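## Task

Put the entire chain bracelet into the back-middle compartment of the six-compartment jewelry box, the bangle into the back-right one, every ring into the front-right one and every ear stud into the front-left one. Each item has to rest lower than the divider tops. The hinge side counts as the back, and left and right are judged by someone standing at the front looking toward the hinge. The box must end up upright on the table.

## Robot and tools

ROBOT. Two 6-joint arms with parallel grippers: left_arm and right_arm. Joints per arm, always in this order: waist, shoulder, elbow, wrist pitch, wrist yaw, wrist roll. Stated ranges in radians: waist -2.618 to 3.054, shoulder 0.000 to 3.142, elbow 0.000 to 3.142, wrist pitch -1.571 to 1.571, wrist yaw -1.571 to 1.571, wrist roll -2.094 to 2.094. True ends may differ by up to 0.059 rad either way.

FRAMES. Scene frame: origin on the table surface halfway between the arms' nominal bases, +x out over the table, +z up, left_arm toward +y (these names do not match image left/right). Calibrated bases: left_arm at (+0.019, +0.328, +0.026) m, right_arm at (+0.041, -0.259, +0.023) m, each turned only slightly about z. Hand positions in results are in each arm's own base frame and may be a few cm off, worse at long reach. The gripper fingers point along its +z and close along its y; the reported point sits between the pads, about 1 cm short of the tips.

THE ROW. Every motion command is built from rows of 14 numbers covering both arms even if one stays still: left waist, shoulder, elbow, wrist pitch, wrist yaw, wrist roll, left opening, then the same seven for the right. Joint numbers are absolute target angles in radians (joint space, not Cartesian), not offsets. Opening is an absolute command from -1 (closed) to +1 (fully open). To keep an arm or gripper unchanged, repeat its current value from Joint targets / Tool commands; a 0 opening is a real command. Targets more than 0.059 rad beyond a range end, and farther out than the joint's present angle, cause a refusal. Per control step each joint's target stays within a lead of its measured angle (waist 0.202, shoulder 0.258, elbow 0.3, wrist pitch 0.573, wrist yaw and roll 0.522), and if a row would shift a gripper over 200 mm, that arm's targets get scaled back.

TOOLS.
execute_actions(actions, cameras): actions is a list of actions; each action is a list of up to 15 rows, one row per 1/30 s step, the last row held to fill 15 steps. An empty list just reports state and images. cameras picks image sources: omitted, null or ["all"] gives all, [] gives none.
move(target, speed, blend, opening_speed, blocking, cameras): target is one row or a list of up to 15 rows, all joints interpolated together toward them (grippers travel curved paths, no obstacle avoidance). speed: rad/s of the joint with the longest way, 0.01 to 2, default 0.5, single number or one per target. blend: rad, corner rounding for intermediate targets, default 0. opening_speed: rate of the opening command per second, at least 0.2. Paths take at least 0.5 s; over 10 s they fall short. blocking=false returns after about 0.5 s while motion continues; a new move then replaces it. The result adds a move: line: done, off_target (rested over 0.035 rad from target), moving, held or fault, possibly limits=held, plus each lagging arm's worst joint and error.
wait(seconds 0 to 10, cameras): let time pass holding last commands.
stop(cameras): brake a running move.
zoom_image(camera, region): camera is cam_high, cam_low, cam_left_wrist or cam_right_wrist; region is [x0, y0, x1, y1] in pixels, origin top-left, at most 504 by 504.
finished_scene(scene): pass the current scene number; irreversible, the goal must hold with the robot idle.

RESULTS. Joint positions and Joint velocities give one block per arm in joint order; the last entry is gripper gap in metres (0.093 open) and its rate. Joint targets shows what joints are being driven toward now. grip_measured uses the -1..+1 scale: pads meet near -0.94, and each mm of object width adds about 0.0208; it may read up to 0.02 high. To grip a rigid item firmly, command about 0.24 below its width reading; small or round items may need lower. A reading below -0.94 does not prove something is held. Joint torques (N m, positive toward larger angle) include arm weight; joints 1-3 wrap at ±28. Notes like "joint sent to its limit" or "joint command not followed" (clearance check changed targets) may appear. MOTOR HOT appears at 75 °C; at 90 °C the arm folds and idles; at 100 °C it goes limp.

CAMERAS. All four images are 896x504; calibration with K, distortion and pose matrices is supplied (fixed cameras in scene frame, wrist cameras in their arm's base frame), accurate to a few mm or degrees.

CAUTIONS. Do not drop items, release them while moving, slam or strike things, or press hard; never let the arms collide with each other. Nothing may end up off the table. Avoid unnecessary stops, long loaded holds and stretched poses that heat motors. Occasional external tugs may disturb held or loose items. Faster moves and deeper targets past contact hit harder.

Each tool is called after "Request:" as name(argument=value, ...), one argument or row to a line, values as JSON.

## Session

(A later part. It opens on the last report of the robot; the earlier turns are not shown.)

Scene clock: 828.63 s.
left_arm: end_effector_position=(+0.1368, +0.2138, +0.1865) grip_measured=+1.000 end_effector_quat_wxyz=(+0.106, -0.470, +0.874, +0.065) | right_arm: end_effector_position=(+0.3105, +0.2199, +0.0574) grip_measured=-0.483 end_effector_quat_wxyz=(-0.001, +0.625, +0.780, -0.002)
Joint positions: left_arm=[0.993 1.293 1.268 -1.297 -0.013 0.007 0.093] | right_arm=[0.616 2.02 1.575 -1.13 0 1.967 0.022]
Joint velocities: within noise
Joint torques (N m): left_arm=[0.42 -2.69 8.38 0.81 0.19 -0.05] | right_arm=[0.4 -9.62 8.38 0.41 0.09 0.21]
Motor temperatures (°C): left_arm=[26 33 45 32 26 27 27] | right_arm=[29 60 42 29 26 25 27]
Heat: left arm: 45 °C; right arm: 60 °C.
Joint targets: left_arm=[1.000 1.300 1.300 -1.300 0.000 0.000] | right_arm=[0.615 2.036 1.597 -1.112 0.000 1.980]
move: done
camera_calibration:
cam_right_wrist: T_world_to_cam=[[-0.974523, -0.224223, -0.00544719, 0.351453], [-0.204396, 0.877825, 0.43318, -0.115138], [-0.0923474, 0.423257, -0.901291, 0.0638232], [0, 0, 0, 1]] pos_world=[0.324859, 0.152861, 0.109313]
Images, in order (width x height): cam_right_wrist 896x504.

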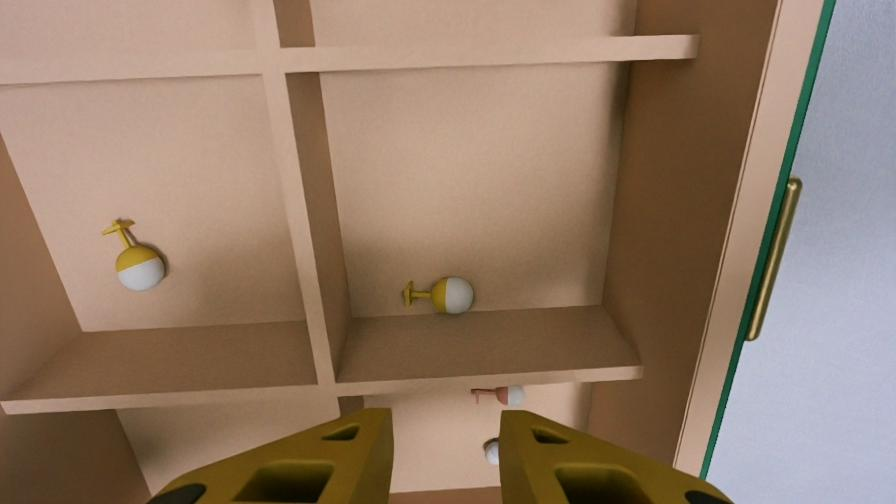

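Request:
move(
  target=[
    [1.0,1.3,1.3,-1.3,0,0,1,0.613,2.05,1.53,-1.04,0,1.98,-0.4],
    [1.0,1.3,1.3,-1.3,0,0,1,0.613,2.095,1.437,-0.888,0,1.98,-0.4],
  ],
  speed=[0.3,0.12],
  blend=[0.03,0],
  cameras=["cam_right_wrist"],
)

Scene clock: 843.70 s.
left_arm: end_effector_position=(+0.1368, +0.2138, +0.1865) grip_measured=+1.000 end_effector_quat_wxyz=(+0.106, -0.470, +0.874, +0.065) | right_arm: end_effector_position=(+0.3135, +0.2220, +0.0329) grip_measured=-0.402 end_effector_quat_wxyz=(+0.004, +0.626, +0.780, +0.014)
Joint positions: left_arm=[0.993 1.293 1.268 -1.297 -0.013 0.007 0.093] | right_arm=[0.616 2.026 1.483 -0.997 0 1.968 0.026]
Joint velocities: within noise
Joint torques (N m): left_arm=[0.4 -2.69 8.36 0.81 0.19 -0.05] | right_arm=[0.24 -4.52 1.84 1.44 0.09 0.17]
Motor temperatures (°C): left_arm=[26 33 45 32 26 27 27] | right_arm=[29 59 41 29 26 25 27]
Heat: left arm: 45 °C; right arm: 59 °C.
Joint targets: left_arm=[1.000 1.300 1.300 -1.300 0.000 0.000] | right_arm=[0.613 2.095 1.437 -0.888 0.000 1.980]
move: off_target (right_arm); right_arm: the wrist pitch is farthest, 0.109 rad from its target
camera_calibration:
cam_right_wrist: T_world_to_cam=[[-0.974158, -0.222669, -0.0378849, 0.355383], [-0.215969, 0.869157, 0.444886, -0.100619], [-0.0661343, 0.441571, -0.894785, 0.0285902], [0, 0, 0, 1]] pos_world=[0.326359, 0.153962, 0.0838099]
Images, in order (width x height): cam_right_wrist 896x504.

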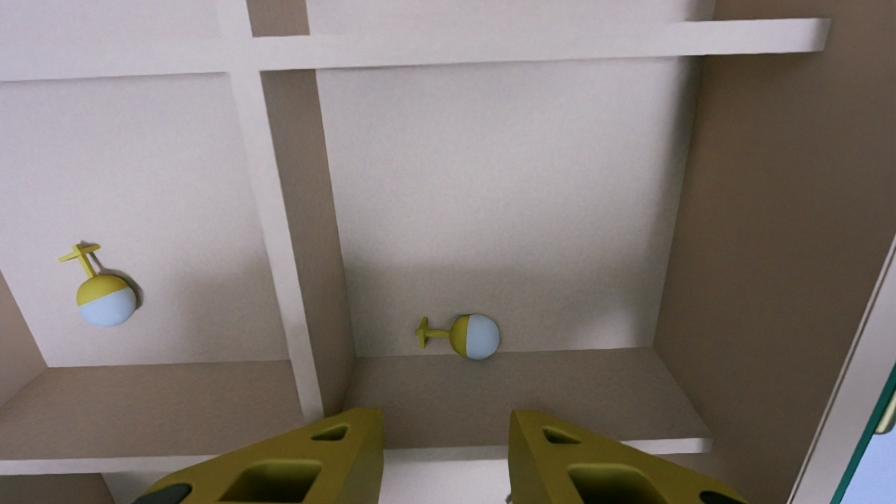

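Request:
move(
  target=[
    [1.0,1.3,1.3,-1.3,0,0,1,0.6,2.0,1.53,-1.07,0,1.98,-0.4],
    [1.0,1.3,1.3,-1.3,0,0,1,0.602,2.095,1.437,-0.898,0,1.98,-0.4],
  ],
  speed=[0.2,0.12],
  cameras=["cam_right_wrist"],
)

Scene clock: 863.33 s.
left_arm: end_effector_position=(+0.1368, +0.2138, +0.1865) grip_measured=+1.000 end_effector_quat_wxyz=(+0.106, -0.470, +0.874, +0.065) | right_arm: end_effector_position=(+0.3109, +0.2144, +0.0234) grip_measured=-0.402 end_effector_quat_wxyz=(+0.001, +0.630, +0.776, +0.001)
Joint positions: left_arm=[0.993 1.293 1.268 -1.297 -0.013 0.007 0.093] | right_arm=[0.604 2.038 1.461 -0.991 0.001 1.968 0.026]
Joint velocities: within noise
Joint torques (N m): left_arm=[0.4 -2.69 8.38 0.8 0.19 -0.05] | right_arm=[0.31 -5.67 3.79 1.21 0.07 0.17]
Motor temperatures (°C): left_arm=[26 33 45 32 26 27 27] | right_arm=[29 54 39 30 26 25 27]
Heat: left arm: 45 °C; right arm: 54 °C.
Joint targets: left_arm=[1.000 1.300 1.300 -1.300 0.000 0.000] | right_arm=[0.602 2.095 1.437 -0.898 0.000 1.980]
move: off_target (right_arm); right_arm: the wrist pitch is farthest, 0.093 rad from its target
camera_calibration:
cam_right_wrist: T_world_to_cam=[[-0.977282, -0.211539, -0.0130839, 0.348772], [-0.196097, 0.879069, 0.434494, -0.098361], [-0.0804105, 0.427188, -0.90058, 0.0309165], [0, 0, 0, 1]] pos_world=[0.324046, 0.147038, 0.0751432]
Images, in order (width x height): cam_right_wrist 896x504.

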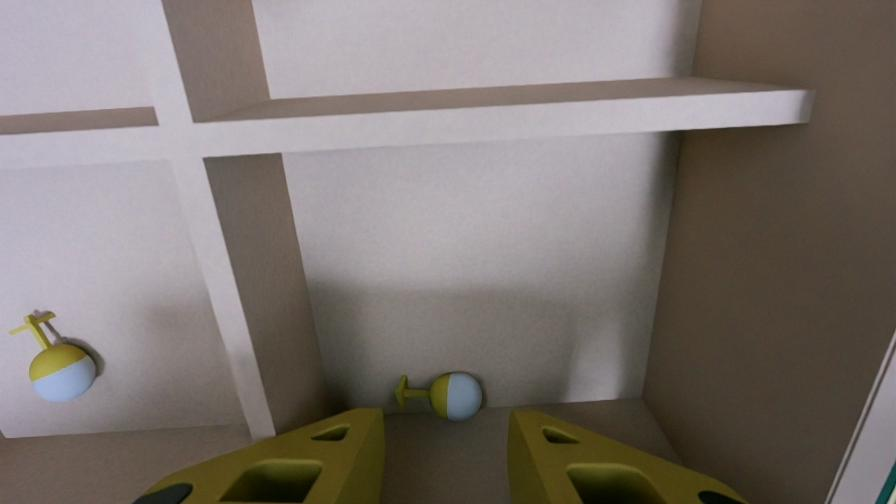

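Request:
move(
  target=[
    [1.0,1.3,1.3,-1.3,0,0,1,0.602,1.96,1.56,-1.15,0,1.98,-0.4],
    [1.0,1.3,1.3,-1.3,0,0,1,0.5,1.85,1.56,-1.28,-0.1,0.2,-0.4],
    [1.0,1.3,1.3,-1.3,0,0,1,0.38,1.97,1.49,-1.04,-0.35,-1.45,-0.4],
  ],
  speed=[0.25,0.7,0.7],
  blend=[0.03,0.2,0],
  cameras=["cam_right_wrist"],
)

Scene clock: 900.50 s.
left_arm: end_effector_position=(+0.1368, +0.2138, +0.1865) grip_measured=+1.000 end_effector_quat_wxyz=(+0.106, -0.470, +0.874, +0.065) | right_arm: end_effector_position=(+0.3298, +0.1949, +0.0734) grip_measured=-0.402 end_effector_quat_wxyz=(-0.111, +0.782, -0.599, -0.132)
Joint positions: left_arm=[0.993 1.293 1.268 -1.297 -0.013 0.007 0.093] | right_arm=[0.386 1.952 1.5 -1.058 -0.343 -1.437 0.026]
Joint velocities: within noise
Joint torques (N m): left_arm=[0.42 -2.67 8.36 0.81 0.19 -0.06] | right_arm=[-0.01 -8.91 5.5 0.62 -0.34 -0.07]
Motor temperatures (°C): left_arm=[26 33 45 32 26 27 27] | right_arm=[29 52 38 30 26 25 27]
Heat: left arm: 45 °C; right arm: 52 °C.
Joint targets: left_arm=[1.000 1.300 1.300 -1.300 0.000 0.000] | right_arm=[0.380 1.970 1.490 -1.040 -0.350 -1.450]
move: done
camera_calibration:
cam_right_wrist: T_world_to_cam=[[0.963818, 0.266433, 0.00822103, -0.371105], [0.264233, -0.959016, 0.102319, 0.131583], [0.0351453, -0.0964449, -0.994718, 0.156624], [0, 0, 0, 1]] pos_world=[0.317404, 0.240171, 0.145384]
Images, in order (width x height): cam_right_wrist 896x504.

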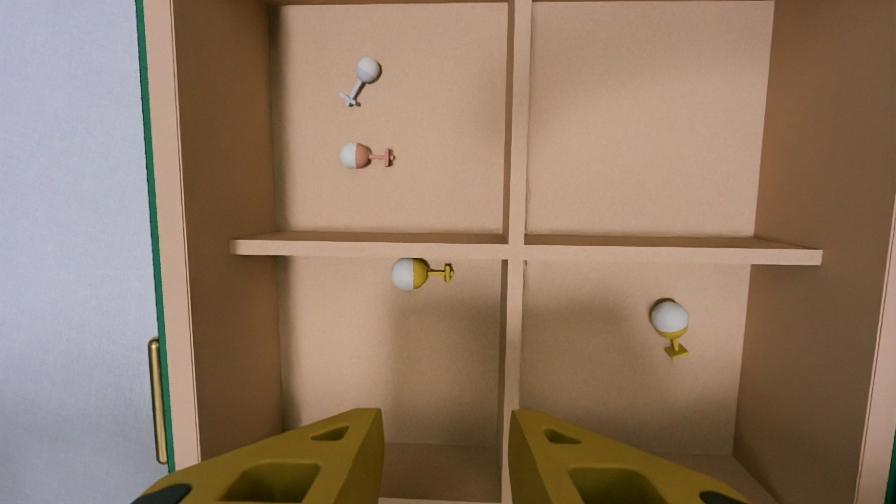

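Request:
move(
  target=[
    [1.0,1.3,1.3,-1.3,0,0,1,0.38,2.025,1.40,-0.91,-0.35,-1.45,-0.4],
  ],
  speed=0.2,
  cameras=["cam_right_wrist"],
)

Scene clock: 938.40 s.
left_arm: end_effector_position=(+0.1368, +0.2138, +0.1865) grip_measured=+1.000 end_effector_quat_wxyz=(+0.106, -0.470, +0.874, +0.065) | right_arm: end_effector_position=(+0.3249, +0.1939, +0.0339) grip_measured=-0.402 end_effector_quat_wxyz=(-0.099, +0.780, -0.601, -0.143)
Joint positions: left_arm=[0.993 1.293 1.268 -1.297 -0.013 0.007 0.093] | right_arm=[0.386 2.004 1.412 -0.951 -0.348 -1.438 0.026]
Joint velocities: within noise
Joint torques (N m): left_arm=[0.4 -2.69 8.36 0.81 0.19 -0.05] | right_arm=[-0.01 -8.81 5.03 0.78 -0.32 -0.07]
Motor temperatures (°C): left_arm=[26 33 45 32 26 27 27] | right_arm=[29 55 39 29 27 25 27]
Heat: left arm: 45 °C; right arm: 55 °C.
Joint targets: left_arm=[1.000 1.300 1.300 -1.300 0.000 0.000] | right_arm=[0.380 2.025 1.400 -0.910 -0.350 -1.450]
move: off_target (right_arm); right_arm: the wrist pitch is farthest, 0.041 rad from its target
camera_calibration:
cam_right_wrist: T_world_to_cam=[[0.963197, 0.267635, -0.0249679, -0.364724], [0.26878, -0.957911, 0.100819, 0.134251], [0.00306572, -0.103819, -0.994591, 0.129268], [0, 0, 0, 1]] pos_world=[0.314821, 0.239634, 0.105928]
Images, in order (width x height): cam_right_wrist 896x504.

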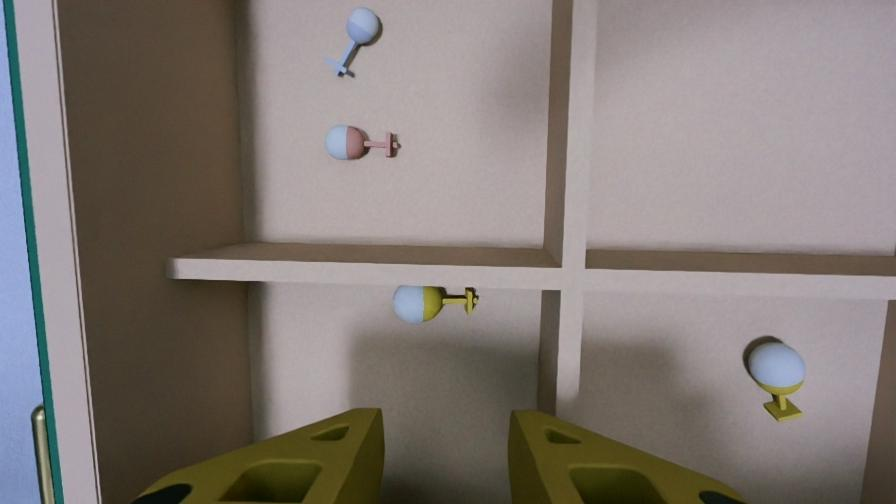

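Request:
move(
  target=[
    [1.0,1.3,1.3,-1.3,0,0,1,0.385,2.065,1.34,-0.825,-0.36,-1.45,-0.4],
  ],
  speed=0.15,
  cameras=["cam_right_wrist"],
)

Scene clock: 947.90 s.
left_arm: end_effector_position=(+0.1368, +0.2138, +0.1865) grip_measured=+1.000 end_effector_quat_wxyz=(+0.106, -0.470, +0.874, +0.065) | right_arm: end_effector_position=(+0.3159, +0.1971, +0.0269) grip_measured=-0.402 end_effector_quat_wxyz=(-0.103, +0.777, -0.599, -0.164)
Joint positions: left_arm=[0.993 1.293 1.268 -1.297 -0.013 0.007 0.093] | right_arm=[0.385 2.004 1.372 -0.926 -0.389 -1.44 0.026]
Joint velocities: within noise
Joint torques (N m): left_arm=[0.42 -2.69 8.38 0.81 0.19 -0.05] | right_arm=[0.44 -4.89 3.06 1.38 -0.01 -0.06]
Motor temperatures (°C): left_arm=[26 33 45 32 26 27 27] | right_arm=[29 55 39 29 27 25 27]
Heat: left arm: 45 °C; right arm: 55 °C.
Joint targets: left_arm=[1.000 1.300 1.300 -1.300 0.000 0.000] | right_arm=[0.385 2.065 1.340 -0.825 -0.360 -1.450]
move: off_target (right_arm); right_arm: the wrist pitch is farthest, 0.101 rad from its target
camera_calibration:
cam_right_wrist: T_world_to_cam=[[0.961785, 0.270246, -0.0440142, -0.356634], [0.272597, -0.960177, 0.0612459, 0.140783], [-0.0257099, -0.0709035, -0.997152, 0.125383], [0, 0, 0, 1]] pos_world=[0.307852, 0.240446, 0.100707]
Images, in order (width x height): cam_right_wrist 896x504.

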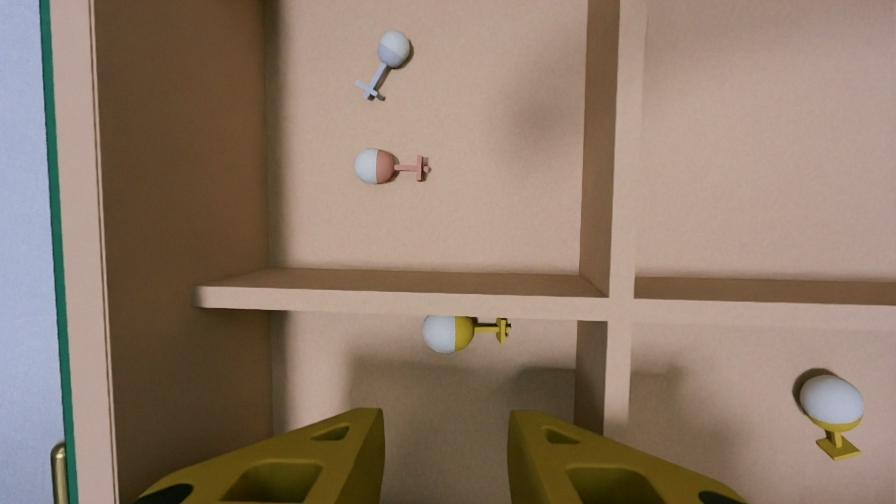

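Request:
move(
  target=[
    [1.0,1.3,1.3,-1.3,0,0,1,0.38,1.98,1.42,-0.96,-0.36,-1.45,-0.6],
    [1.0,1.3,1.3,-1.3,0,0,1,0.38,2.05,1.32,-0.79,-0.36,-1.45,-0.6],
  ],
  speed=0.15,
  cameras=["cam_right_wrist"],
)

Scene clock: 994.63 s.
left_arm: end_effector_position=(+0.1368, +0.2138, +0.1865) grip_measured=+1.000 end_effector_quat_wxyz=(+0.106, -0.470, +0.874, +0.065) | right_arm: end_effector_position=(+0.3185, +0.1987, +0.0250) grip_measured=-0.598 end_effector_quat_wxyz=(-0.116, +0.776, -0.598, -0.164)
Joint positions: left_arm=[0.993 1.293 1.268 -1.297 -0.013 0.007 0.093] | right_arm=[0.381 2.001 1.354 -0.89 -0.403 -1.441 0.016]
Joint velocities: within noise
Joint torques (N m): left_arm=[0.42 -2.67 8.36 0.81 0.19 -0.05] | right_arm=[0.36 -5.96 2.82 1.42 0.12 -0.05]
Motor temperatures (°C): left_arm=[26 33 46 32 26 27 27] | right_arm=[29 50 37 31 26 25 27]
Heat: left arm: 46 °C; right arm: 50 °C.
Joint targets: left_arm=[1.000 1.300 1.300 -1.300 0.000 0.000] | right_arm=[0.380 2.050 1.320 -0.790 -0.360 -1.450]
move: off_target (right_arm); right_arm: the wrist pitch is farthest, 0.100 rad from its target
camera_calibration:
cam_right_wrist: T_world_to_cam=[[0.963071, 0.268224, -0.0234434, -0.360193], [0.269049, -0.962045, 0.0456204, 0.14364], [-0.0103171, -0.0502431, -0.998684, 0.114684], [0, 0, 0, 1]] pos_world=[0.309429, 0.240562, 0.0995365]
Images, in order (width x height): cam_right_wrist 896x504.

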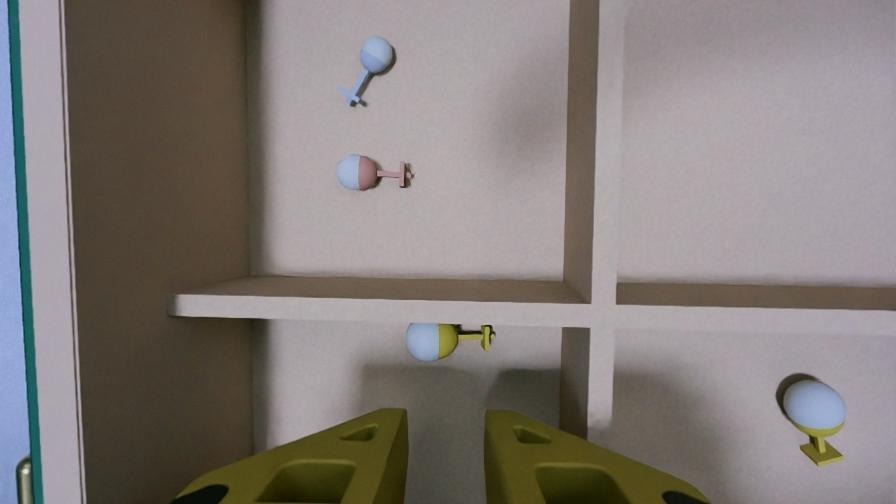

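Request:
move(
  target=[
    [1.0,1.3,1.3,-1.3,0,0,1,0.37,1.93,1.46,-1.04,-0.36,-1.45,-0.6],
    [1.0,1.3,1.3,-1.3,0,0,1,0.29,1.72,1.07,-0.64,-0.36,-1.45,-0.6],
    [1.0,1.3,1.3,-1.3,0,0,1,0.32,1.79,1.05,-0.56,-0.36,-1.45,-0.55],
  ],
  speed=0.4,
  cameras=["cam_right_wrist"],
)

Scene clock: 1041.20 s.
left_arm: end_effector_position=(+0.1368, +0.2138, +0.1865) grip_measured=+1.000 end_effector_quat_wxyz=(+0.106, -0.470, +0.874, +0.065) | right_arm: end_effector_position=(+0.3243, +0.1696, +0.0336) grip_measured=-0.553 end_effector_quat_wxyz=(-0.211, +0.765, -0.603, -0.082)
Joint positions: left_arm=[0.993 1.293 1.268 -1.297 -0.013 0.007 0.093] | right_arm=[0.315 1.777 1.058 -0.577 -0.369 -1.441 0.019]
Joint velocities: within noise
Joint torques (N m): left_arm=[0.4 -2.69 8.36 0.81 0.19 -0.05] | right_arm=[0.92 -7.49 5.49 1.05 -0.19 -0.03]
Motor temperatures (°C): left_arm=[26 32 46 32 26 27 27] | right_arm=[29 48 36 32 26 25 27]
Heat: left arm: 46 °C; right arm: 48 °C.
Joint targets: left_arm=[1.000 1.300 1.300 -1.300 0.000 0.000] | right_arm=[0.320 1.790 1.050 -0.560 -0.360 -1.450]
move: done
camera_calibration:
cam_right_wrist: T_world_to_cam=[[0.956204, 0.194834, 0.218432, -0.351162], [0.188311, -0.98081, 0.0505022, 0.142888], [0.22408, -0.00715711, -0.974544, 0.0377076], [0, 0, 0, 1]] pos_world=[0.300426, 0.208835, 0.106237]
Images, in order (width x height): cam_right_wrist 896x504.

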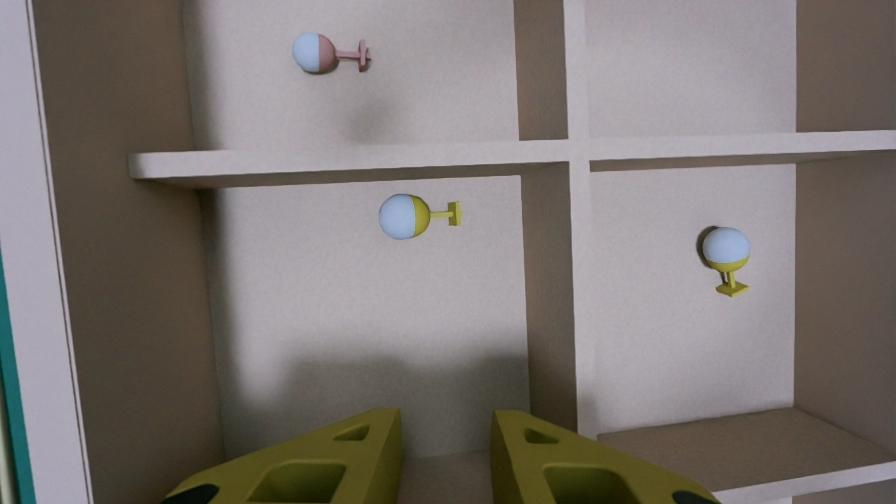

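Request:
move(
  target=[
    [1.0,1.3,1.3,-1.3,0,0,1,0.325,1.75,1.15,-0.70,-0.36,-1.45,-0.55],
    [1.0,1.3,1.3,-1.3,0,0,1,0.358,1.895,1.033,-0.435,-0.36,-1.45,-0.55],
  ],
  speed=0.2,
  cameras=["cam_right_wrist"],
)

Scene clock: 1056.03 s.
left_arm: end_effector_position=(+0.1368, +0.2138, +0.1865) grip_measured=+1.000 end_effector_quat_wxyz=(+0.106, -0.470, +0.874, +0.065) | right_arm: end_effector_position=(+0.3193, +0.1828, +0.0167) grip_measured=-0.553 end_effector_quat_wxyz=(-0.205, +0.774, -0.591, -0.098)
Joint positions: left_arm=[0.993 1.293 1.268 -1.297 -0.013 0.007 0.093] | right_arm=[0.346 1.832 1.054 -0.54 -0.387 -1.441 0.019]
Joint velocities: within noise
Joint torques (N m): left_arm=[0.42 -2.69 8.38 0.8 0.19 -0.05] | right_arm=[1.47 -3.11 4.11 1.92 -0.03 -0.03]
Motor temperatures (°C): left_arm=[26 32 46 32 26 27 27] | right_arm=[29 49 37 31 26 25 27]
Heat: left arm: 46 °C; right arm: 49 °C.
Joint targets: left_arm=[1.000 1.300 1.300 -1.300 0.000 0.000] | right_arm=[0.358 1.895 1.033 -0.435 -0.360 -1.450]
move: off_target (right_arm); right_arm: the wrist pitch is farthest, 0.105 rad from its target
camera_calibration:
cam_right_wrist: T_world_to_cam=[[0.954236, 0.227329, 0.194308, -0.350155], [0.224552, -0.973778, 0.0365022, 0.144955], [0.197511, 0.00880046, -0.980261, 0.028113], [0, 0, 0, 1]] pos_world=[0.296028, 0.220507, 0.0903047]
Images, in order (width x height): cam_right_wrist 896x504.

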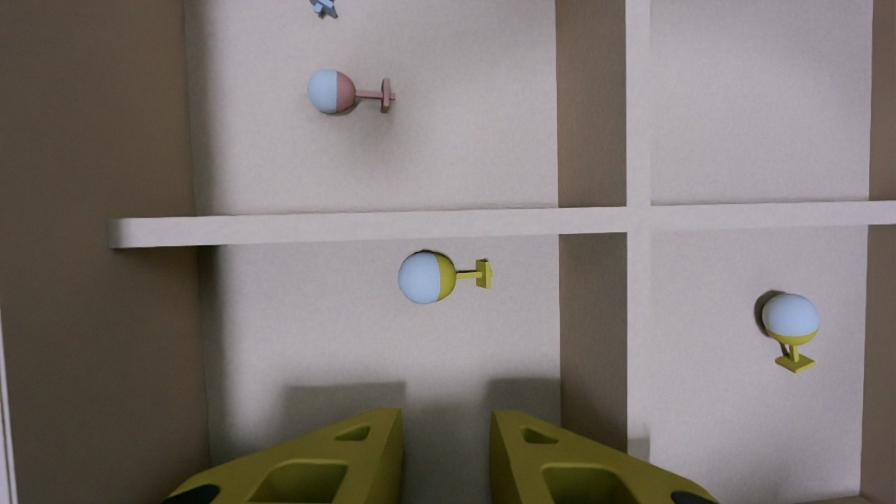

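Request:
move(
  target=[
    [1.0,1.3,1.3,-1.3,0,0,1,0.33,1.73,1.12,-0.69,-0.355,-1.45,-0.58],
    [1.0,1.3,1.3,-1.3,0,0,1,0.331,1.81,1.055,-0.55,-0.355,-1.45,-0.58],
    [1.0,1.3,1.3,-1.3,0,0,1,0.368,1.888,1.015,-0.43,-0.355,-1.45,-0.58],
  ],
  speed=0.25,
  cameras=["cam_right_wrist"],
)

Scene clock: 1078.73 s.
left_arm: end_effector_position=(+0.1368, +0.2138, +0.1865) grip_measured=+1.000 end_effector_quat_wxyz=(+0.106, -0.470, +0.874, +0.065) | right_arm: end_effector_position=(+0.3143, +0.1893, +0.0084) grip_measured=-0.579 end_effector_quat_wxyz=(-0.205, +0.779, -0.583, -0.104)
Joint positions: left_arm=[0.993 1.293 1.268 -1.297 -0.013 0.007 0.093] | right_arm=[0.365 1.847 1.034 -0.506 -0.394 -1.441 0.017]
Joint velocities: within noise
Joint torques (N m): left_arm=[0.4 -2.69 8.38 0.81 0.19 -0.05] | right_arm=[0.75 -5.22 4.16 1.62 0.09 -0.04]
Motor temperatures (°C): left_arm=[26 32 46 32 26 27 27] | right_arm=[29 47 36 32 26 25 27]
Heat: left arm: 46 °C; right arm: 47 °C.
Joint targets: left_arm=[1.000 1.300 1.300 -1.300 0.000 0.000] | right_arm=[0.368 1.888 1.015 -0.430 -0.355 -1.450]
move: off_target (right_arm); right_arm: the wrist pitch is farthest, 0.076 rad from its target
camera_calibration:
cam_right_wrist: T_world_to_cam=[[0.950017, 0.245989, 0.192241, -0.347439], [0.244828, -0.969098, 0.0301543, 0.145499], [0.193718, 0.0184189, -0.980884, 0.020332], [0, 0, 0, 1]] pos_world=[0.290512, 0.226095, 0.082348]
Images, in order (width x height): cam_right_wrist 896x504.

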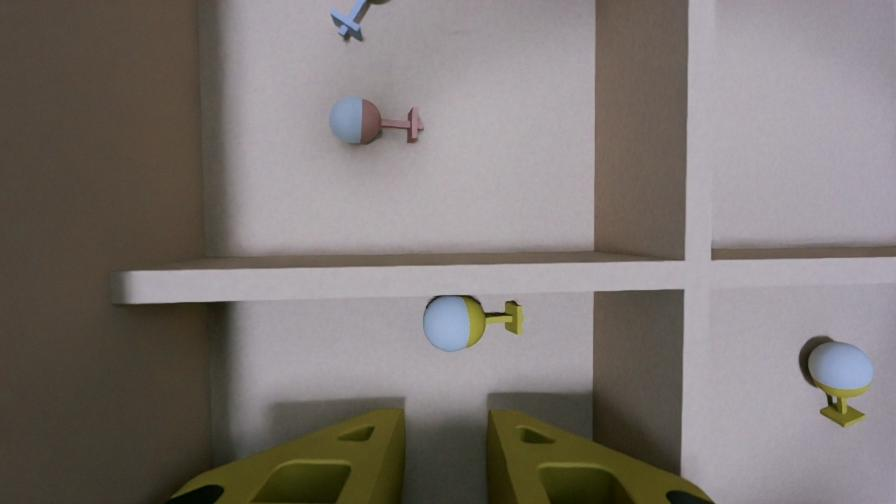

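Request:
move(
  target=[
    [1.0,1.3,1.3,-1.3,0,0,1,0.365,1.85,1.034,-0.48,-0.38,-1.45,-0.58],
    [1.0,1.3,1.3,-1.3,0,0,1,0.43,1.87,1.02,-0.47,-0.37,-1.45,-0.58],
  ],
  speed=0.12,
  cameras=["cam_right_wrist"],
)

Scene clock: 1095.40 s.
left_arm: end_effector_position=(+0.1368, +0.2138, +0.1865) grip_measured=+1.000 end_effector_quat_wxyz=(+0.106, -0.470, +0.874, +0.065) | right_arm: end_effector_position=(+0.3092, +0.2021, +0.0088) grip_measured=-0.579 end_effector_quat_wxyz=(-0.205, +0.793, -0.566, -0.098)
Joint positions: left_arm=[0.993 1.293 1.268 -1.297 -0.013 0.007 0.093] | right_arm=[0.41 1.845 1.034 -0.495 -0.379 -1.441 0.017]
Joint velocities: within noise
Joint torques (N m): left_arm=[0.42 -2.69 8.38 0.8 0.19 -0.05] | right_arm=[2.22 -6.76 4.67 1.11 -0.2 -0.03]
Motor temperatures (°C): left_arm=[26 32 46 32 26 27 27] | right_arm=[29 47 37 33 26 25 27]
Heat: left arm: 46 °C; right arm: 47 °C.
Joint targets: left_arm=[1.000 1.300 1.300 -1.300 0.000 0.000] | right_arm=[0.430 1.870 1.020 -0.470 -0.370 -1.450]
move: done
camera_calibration:
cam_right_wrist: T_world_to_cam=[[0.9356, 0.286143, 0.206821, -0.349639], [0.283528, -0.958007, 0.042832, 0.14491], [0.210392, 0.018566, -0.977441, 0.0162714], [0, 0, 0, 1]] pos_world=[0.282613, 0.23857, 0.0820104]
Images, in order (width x height): cam_right_wrist 896x504.

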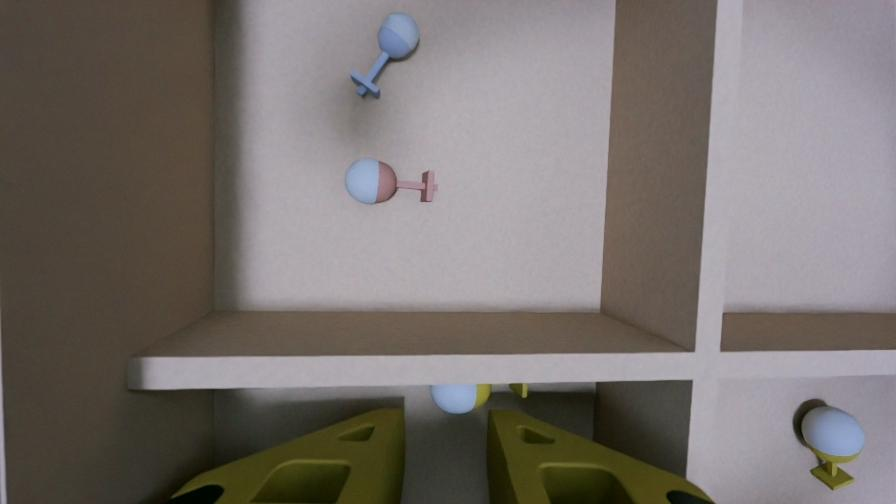

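Request:
move(
  target=[
    [1.0,1.3,1.3,-1.3,0,0,1,0.445,1.91,1.01,-0.43,-0.37,-1.45,-0.58],
  ],
  speed=0.12,
  cameras=["cam_right_wrist"],
)

Scene clock: 1101.63 s.
left_arm: end_effector_position=(+0.1368, +0.2138, +0.1865) grip_measured=+1.000 end_effector_quat_wxyz=(+0.106, -0.470, +0.874, +0.065) | right_arm: end_effector_position=(+0.3088, +0.2039, +0.0083) grip_measured=-0.579 end_effector_quat_wxyz=(-0.205, +0.795, -0.563, -0.097)
Joint positions: left_arm=[0.993 1.293 1.268 -1.297 -0.013 0.007 0.093] | right_arm=[0.416 1.847 1.034 -0.491 -0.375 -1.441 0.017]
Joint velocities: within noise
Joint torques (N m): left_arm=[0.4 -2.69 8.36 0.81 0.19 -0.05] | right_arm=[2.99 -3.11 3.73 1.5 -0.24 -0.03]
Motor temperatures (°C): left_arm=[26 32 46 32 26 27 27] | right_arm=[29 48 37 33 26 25 27]
Heat: left arm: 46 °C; right arm: 48 °C.
Joint targets: left_arm=[1.000 1.300 1.300 -1.300 0.000 0.000] | right_arm=[0.445 1.910 1.010 -0.430 -0.370 -1.450]
move: off_target (right_arm); right_arm: the shoulder is farthest, 0.063 rad from its target
camera_calibration:
cam_right_wrist: T_world_to_cam=[[0.933272, 0.291776, 0.209452, -0.350122], [0.288616, -0.95633, 0.0462019, 0.144786], [0.213785, 0.0173322, -0.976727, 0.015008], [0, 0, 0, 1]] pos_world=[0.281763, 0.24036, 0.0813029]
Images, in order (width x height): cam_right_wrist 896x504.

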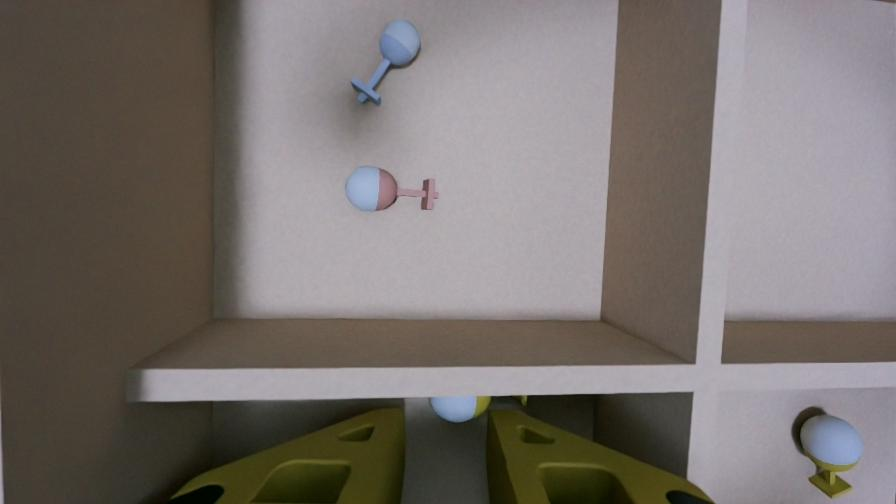

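Request:
move(
  target=[
    [1.0,1.3,1.3,-1.3,0,0,1,0.37,1.74,1.08,-0.65,-0.37,-1.45,-0.58],
    [1.0,1.3,1.3,-1.3,0,0,1,0.21,1.74,0.99,-0.53,-0.52,-1.53,-0.58],
    [1.0,1.3,1.3,-1.3,0,0,1,0.225,1.82,0.97,-0.44,-0.52,-1.53,-0.58],
  ],
  speed=0.3,
  cameras=["cam_right_wrist"],
)

Scene clock: 1128.57 s.
left_arm: end_effector_position=(+0.1368, +0.2138, +0.1865) grip_measured=+1.000 end_effector_quat_wxyz=(+0.106, -0.470, +0.874, +0.065) | right_arm: end_effector_position=(+0.3238, +0.1681, +0.0315) grip_measured=-0.579 end_effector_quat_wxyz=(-0.281, +0.751, -0.581, -0.140)
Joint positions: left_arm=[0.993 1.293 1.268 -1.297 -0.013 0.007 0.093] | right_arm=[0.225 1.787 0.988 -0.477 -0.575 -1.511 0.017]
Joint velocities: within noise
Joint torques (N m): left_arm=[0.42 -2.69 8.38 0.81 0.19 -0.05] | right_arm=[0.49 -5.53 4.34 1.26 0.17 -0.12]
Motor temperatures (°C): left_arm=[26 32 46 32 26 27 27] | right_arm=[30 46 37 33 26 25 27]
Heat: left arm: 46 °C; right arm: 46 °C.
Joint targets: left_arm=[1.000 1.300 1.300 -1.300 0.000 0.000] | right_arm=[0.225 1.820 0.970 -0.440 -0.520 -1.530]
move: off_target (right_arm); right_arm: the wrist yaw is farthest, 0.055 rad from its target
camera_calibration:
cam_right_wrist: T_world_to_cam=[[0.950534, 0.177886, 0.254641, -0.346463], [0.216265, -0.967446, -0.131447, 0.135994], [0.222969, 0.180015, -0.95806, 0.00420206], [0, 0, 0, 1]] pos_world=[0.298977, 0.192442, 0.110126]
Images, in order (width x height): cam_right_wrist 896x504.

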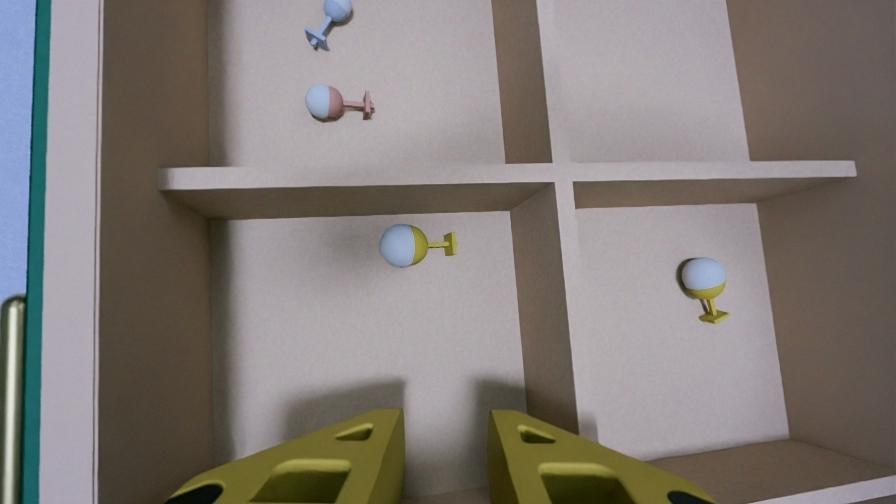

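Request:
move(
  target=[
    [1.0,1.3,1.3,-1.3,0,0,1,0.235,1.72,1.05,-0.60,-0.52,-1.53,-0.58],
    [1.0,1.3,1.3,-1.3,0,0,1,0.254,1.83,0.995,-0.465,-0.52,-1.53,-0.58],
  ],
  speed=0.25,
  cameras=["cam_right_wrist"],
)

Scene clock: 1146.30 s.
left_arm: end_effector_position=(+0.1368, +0.2138, +0.1865) grip_measured=+1.000 end_effector_quat_wxyz=(+0.106, -0.470, +0.874, +0.065) | right_arm: end_effector_position=(+0.3235, +0.1747, +0.0286) grip_measured=-0.579 end_effector_quat_wxyz=(-0.269, +0.762, -0.573, -0.136)
Joint positions: left_arm=[0.993 1.293 1.268 -1.297 -0.013 0.007 0.093] | right_arm=[0.254 1.805 1.01 -0.49 -0.549 -1.518 0.017]
Joint velocities: within noise
Joint torques (N m): left_arm=[0.4 -2.69 8.38 0.81 0.19 -0.05] | right_arm=[0.53 -6.41 4.64 1.14 -0.09 -0.06]
Motor temperatures (°C): left_arm=[26 32 46 32 26 27 27] | right_arm=[29 46 37 32 26 25 27]
Heat: left arm: 46 °C; right arm: 46 °C.
Joint targets: left_arm=[1.000 1.300 1.300 -1.300 0.000 0.000] | right_arm=[0.254 1.830 0.995 -0.465 -0.520 -1.530]
move: done
camera_calibration:
cam_right_wrist: T_world_to_cam=[[0.945318, 0.209806, 0.24971, -0.350268], [0.241948, -0.964533, -0.105533, 0.132534], [0.218712, 0.160179, -0.962553, 0.00526741], [0, 0, 0, 1]] pos_world=[0.297897, 0.200478, 0.106522]
Images, in order (width x height): cam_right_wrist 896x504.

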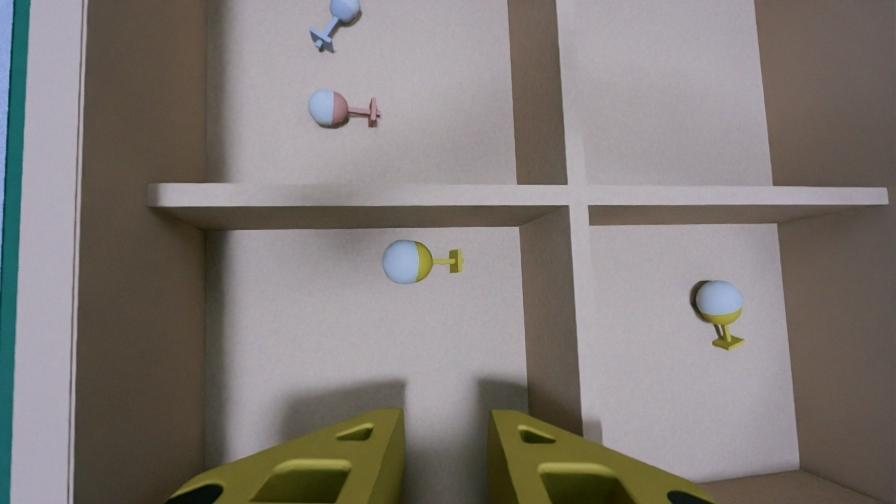

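Request:
move(
  target=[
    [1.0,1.3,1.3,-1.3,0,0,1,0.35,1.82,1.03,-0.49,-0.52,-1.55,-0.58],
    [1.0,1.3,1.3,-1.3,0,0,1,0.357,1.905,0.968,-0.366,-0.52,-1.55,-0.58],
  ],
  speed=0.2,
  cameras=["cam_right_wrist"],
)

Scene clock: 1166.27 s.
left_arm: end_effector_position=(+0.1368, +0.2138, +0.1865) grip_measured=+1.000 end_effector_quat_wxyz=(+0.106, -0.470, +0.874, +0.065) | right_arm: end_effector_position=(+0.3082, +0.2054, +0.0104) grip_measured=-0.579 end_effector_quat_wxyz=(-0.261, +0.794, -0.529, -0.145)
Joint positions: left_arm=[0.993 1.293 1.268 -1.297 -0.013 0.007 0.093] | right_arm=[0.35 1.856 0.994 -0.427 -0.544 -1.537 0.017]
Joint velocities: within noise
Joint torques (N m): left_arm=[0.42 -2.67 8.36 0.81 0.19 -0.05] | right_arm=[1.09 -4.44 3.34 1.51 -0.14 -0.07]
Motor temperatures (°C): left_arm=[26 32 46 32 26 27 27] | right_arm=[29 46 36 32 26 25 27]
Heat: left arm: 46 °C; right arm: 46 °C.
Joint targets: left_arm=[1.000 1.300 1.300 -1.300 0.000 0.000] | right_arm=[0.357 1.905 0.968 -0.366 -0.520 -1.550]
move: off_target (right_arm); right_arm: the wrist pitch is farthest, 0.061 rad from its target
camera_calibration:
cam_right_wrist: T_world_to_cam=[[0.914001, 0.315009, 0.255679, -0.34972], [0.34827, -0.932448, -0.0961736, 0.124476], [0.208112, 0.176948, -0.961966, -0.014058], [0, 0, 0, 1]] pos_world=[0.279218, 0.22872, 0.0878641]
Images, in order (width x height): cam_right_wrist 896x504.

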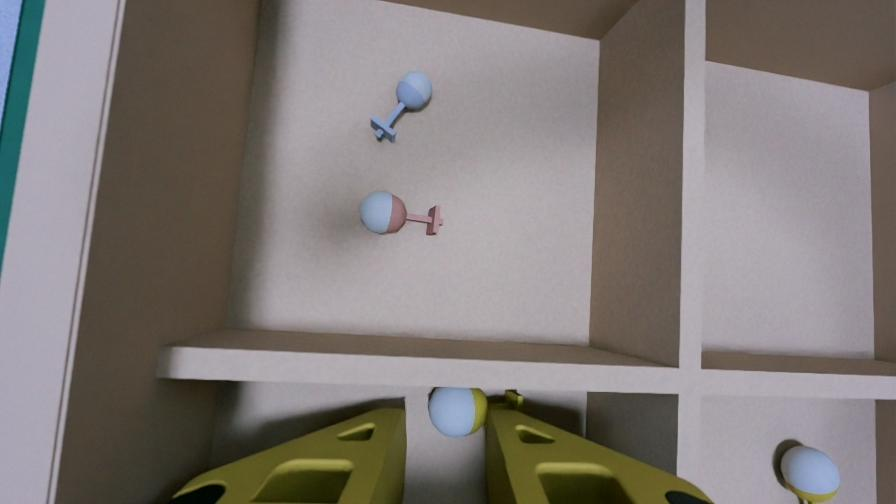

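Request:
move(
  target=[
    [1.0,1.3,1.3,-1.3,0,0,1,0.36,1.93,0.985,-0.375,-0.52,-1.55,-0.58],
  ],
  speed=0.15,
  cameras=["cam_right_wrist"],
)

Request:
zoom_image(
  camera="cam_right_wrist",
  region=[350, 330, 600, 504],
)

Scene clock: 1178.83 s.
left_arm: end_effector_position=(+0.1368, +0.2138, +0.1865) grip_measured=+1.000 end_effector_quat_wxyz=(+0.106, -0.470, +0.874, +0.065) | right_arm: end_effector_position=(+0.3080, +0.2059, +0.0095) grip_measured=-0.579 end_effector_quat_wxyz=(-0.261, +0.794, -0.529, -0.148)
Joint positions: left_arm=[0.993 1.293 1.268 -1.297 -0.013 0.007 0.093] | right_arm=[0.349 1.861 0.995 -0.427 -0.55 -1.538 0.017]
Joint velocities: within noise
Joint torques (N m): left_arm=[0.42 -2.69 8.36 0.81 0.19 -0.05] | right_arm=[1.4 -2.59 4.81 1.4 -0.09 -0.06]
Motor temperatures (°C): left_arm=[26 32 46 32 26 27 27] | right_arm=[29 46 36 33 26 25 27]
Heat: left arm: 46 °C; right arm: 46 °C.
Joint targets: left_arm=[1.000 1.300 1.300 -1.300 0.000 0.000] | right_arm=[0.360 1.930 0.985 -0.375 -0.520 -1.550]
move: off_target (right_arm); right_arm: the shoulder is farthest, 0.069 rad from its target
camera_calibration:
cam_right_wrist: T_world_to_cam=[[0.914644, 0.315289, 0.25302, -0.349706], [0.349189, -0.93154, -0.101489, 0.124521], [0.2037, 0.181178, -0.962123, -0.0144385], [0, 0, 0, 1]] pos_world=[0.279316, 0.228871, 0.0872284]
Images, in order (width x height): cam_right_wrist 896x504.

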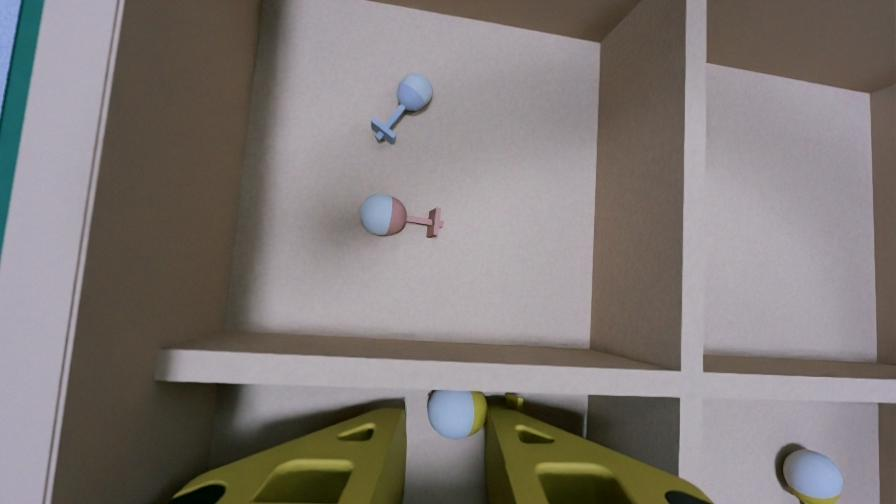

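Scaled by 2.016 from the camera's 896x504 image, which has a finer 1280x720 frame.

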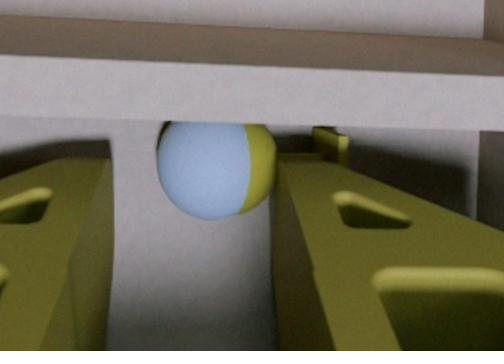

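Ball lies between the pads; close.

Request:
move(
  target=[
    [1.0,1.3,1.3,-1.3,0,0,1,0.36,1.93,0.985,-0.375,-0.52,-1.55,-1],
  ],
  opening_speed=0.3,
  cameras=["cam_right_wrist"],
)

Request:
zoom_image(
  camera="cam_right_wrist",
  region=[350, 330, 600, 504],
)

Scene clock: 1187.20 s.
left_arm: end_effector_position=(+0.1368, +0.2138, +0.1865) grip_measured=+1.000 end_effector_quat_wxyz=(+0.106, -0.470, +0.874, +0.065) | right_arm: end_effector_position=(+0.3148, +0.2084, +0.0108) grip_measured=-0.973 end_effector_quat_wxyz=(-0.269, +0.797, -0.521, -0.141)
Joint positions: left_arm=[0.993 1.293 1.268 -1.297 -0.013 0.007 0.093] | right_arm=[0.35 1.871 1.01 -0.411 -0.549 -1.549 0]
Joint velocities: within noise
Joint torques (N m): left_arm=[0.42 -2.69 8.36 0.81 0.19 -0.06] | right_arm=[1.37 -3.66 3.52 1.27 -0.09 0.05]
Motor temperatures (°C): left_arm=[26 32 46 32 26 27 27] | right_arm=[29 45 36 33 26 25 27]
Heat: left arm: 46 °C; right arm: 45 °C.
Joint targets: left_arm=[1.000 1.300 1.300 -1.300 0.000 0.000] | right_arm=[0.360 1.930 0.985 -0.375 -0.520 -1.550]
move: off_target (right_arm); right_arm: the shoulder is farthest, 0.059 rad from its target
camera_calibration:
cam_right_wrist: T_world_to_cam=[[0.905073, 0.321867, 0.27793, -0.355743], [0.359989, -0.927816, -0.097804, 0.120398], [0.226388, 0.188572, -0.955609, -0.0238175], [0, 0, 0, 1]] pos_world=[0.284024, 0.2307, 0.0878871]
Images, in order (width x height): cam_right_wrist 896x504.

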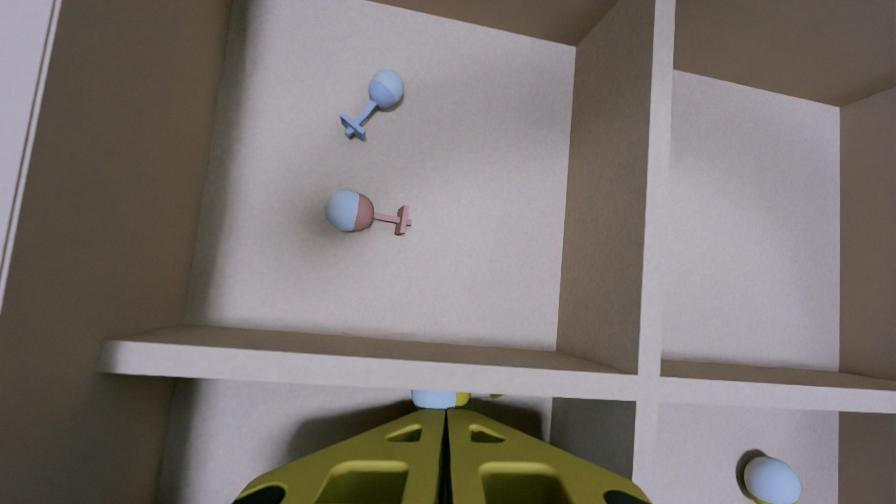

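Scaled by 2.016 from the camera's 896x504 image, which has a finer 1280x720 frame.

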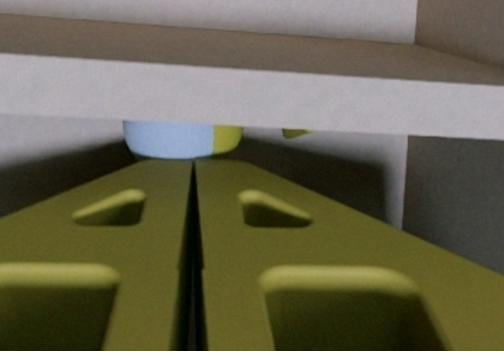

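Request:
move(
  target=[
    [1.0,1.3,1.3,-1.3,0,0,1,0.34,1.73,1.03,-0.52,-0.52,-1.52,-1],
    [1.0,1.3,1.3,-1.3,0,0,1,0.35,1.78,0.97,-0.38,-0.52,-1.48,-0.63],
  ],
  speed=0.25,
  cameras=["cam_right_wrist"],
)

Scene clock: 1219.40 s.
left_arm: end_effector_position=(+0.1368, +0.2138, +0.1865) grip_measured=+1.000 end_effector_quat_wxyz=(+0.106, -0.470, +0.874, +0.065) | right_arm: end_effector_position=(+0.3186, +0.2058, +0.0386) grip_measured=-0.633 end_effector_quat_wxyz=(-0.296, +0.784, -0.534, -0.115)
Joint positions: left_arm=[0.993 1.293 1.268 -1.297 -0.013 0.007 0.093] | right_arm=[0.347 1.765 0.979 -0.396 -0.53 -1.492 0.015]
Joint velocities: within noise
Joint torques (N m): left_arm=[0.42 -2.69 8.36 0.81 0.19 -0.05] | right_arm=[0.75 -7.21 5.41 1.23 -0.26 0.19]
Motor temperatures (°C): left_arm=[26 32 46 32 26 27 27] | right_arm=[29 44 36 33 26 25 27]
Heat: left arm: 46 °C; right arm: 44 °C.
Joint targets: left_arm=[1.000 1.300 1.300 -1.300 0.000 0.000] | right_arm=[0.350 1.780 0.970 -0.380 -0.520 -1.480]
move: done
camera_calibration:
cam_right_wrist: T_world_to_cam=[[0.90355, 0.266161, 0.335792, -0.356341], [0.314067, -0.944489, -0.0964542, 0.137352], [0.291479, 0.192612, -0.936985, -0.0198913], [0, 0, 0, 1]] pos_world=[0.284632, 0.228403, 0.114267]
Images, in order (width x height): cam_right_wrist 896x504.

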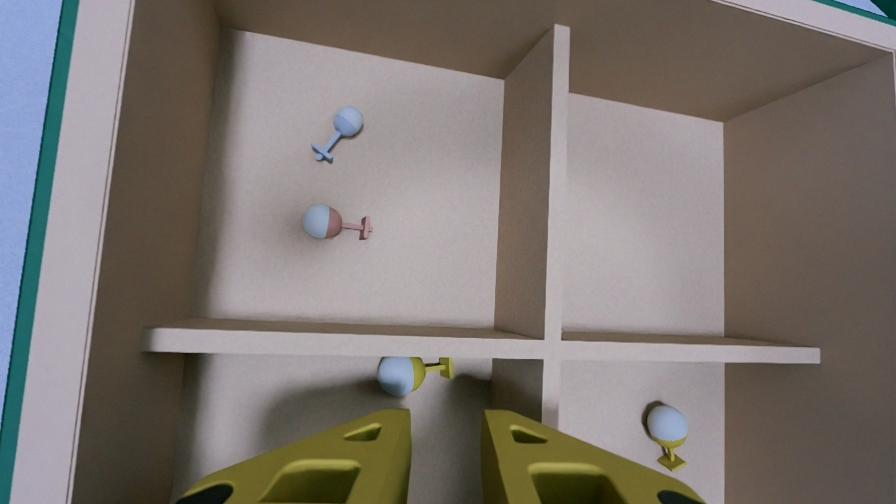

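Request:
move(
  target=[
    [1.0,1.3,1.3,-1.3,0,0,1,0.37,1.89,0.92,-0.235,-0.52,-1.47,-0.63],
  ],
  speed=0.15,
  cameras=["cam_right_wrist"],
)

Request:
zoom_image(
  camera="cam_right_wrist",
  region=[350, 330, 600, 504],
)

Scene clock: 1239.63 s.
left_arm: end_effector_position=(+0.1368, +0.2138, +0.1865) grip_measured=+1.000 end_effector_quat_wxyz=(+0.106, -0.470, +0.874, +0.065) | right_arm: end_effector_position=(+0.3097, +0.2142, +0.0138) grip_measured=-0.632 end_effector_quat_wxyz=(-0.296, +0.784, -0.527, -0.143)
Joint positions: left_arm=[0.993 1.293 1.268 -1.297 -0.013 0.007 0.093] | right_arm=[0.359 1.833 0.938 -0.311 -0.575 -1.489 0.015]
Joint velocities: within noise
Joint torques (N m): left_arm=[0.42 -2.7 8.36 0.81 0.19 -0.05] | right_arm=[1.39 -3.41 4.12 1.82 0.16 0.26]
Motor temperatures (°C): left_arm=[26 32 46 32 26 27 27] | right_arm=[29 45 36 33 26 25 27]
Heat: left arm: 46 °C; right arm: 45 °C.
Joint targets: left_arm=[1.000 1.300 1.300 -1.300 0.000 0.000] | right_arm=[0.370 1.890 0.920 -0.235 -0.520 -1.470]
move: off_target (right_arm); right_arm: the wrist pitch is farthest, 0.076 rad from its target
camera_calibration:
cam_right_wrist: T_world_to_cam=[[0.908779, 0.279899, 0.309479, -0.346395], [0.334275, -0.932251, -0.138446, 0.13736], [0.249761, 0.229268, -0.940774, -0.0370649], [0, 0, 0, 1]] pos_world=[0.278138, 0.233507, 0.0913493]
Images, in order (width x height): cam_right_wrist 896x504.

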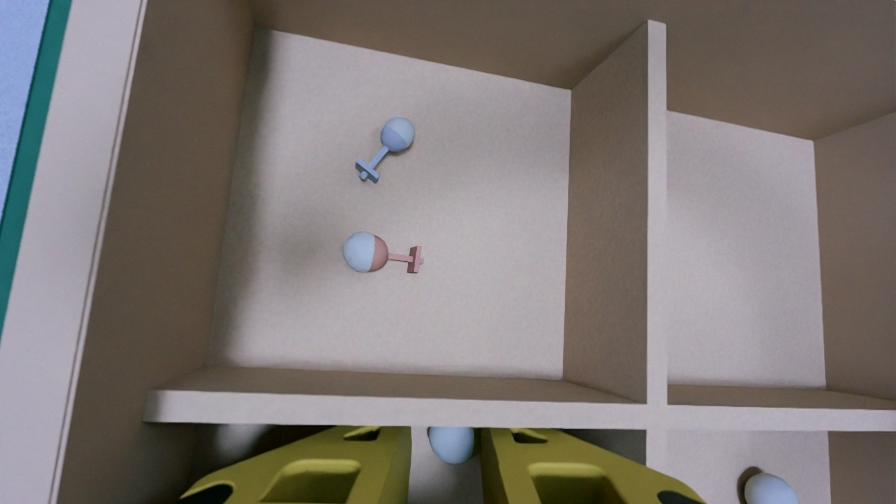

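Scaled by 2.016 from the camera's 896x504 image, which has a finer 1280x720 frame.

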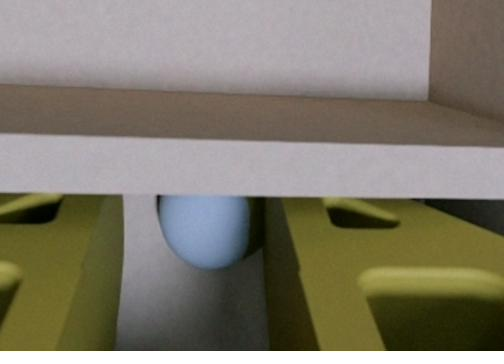

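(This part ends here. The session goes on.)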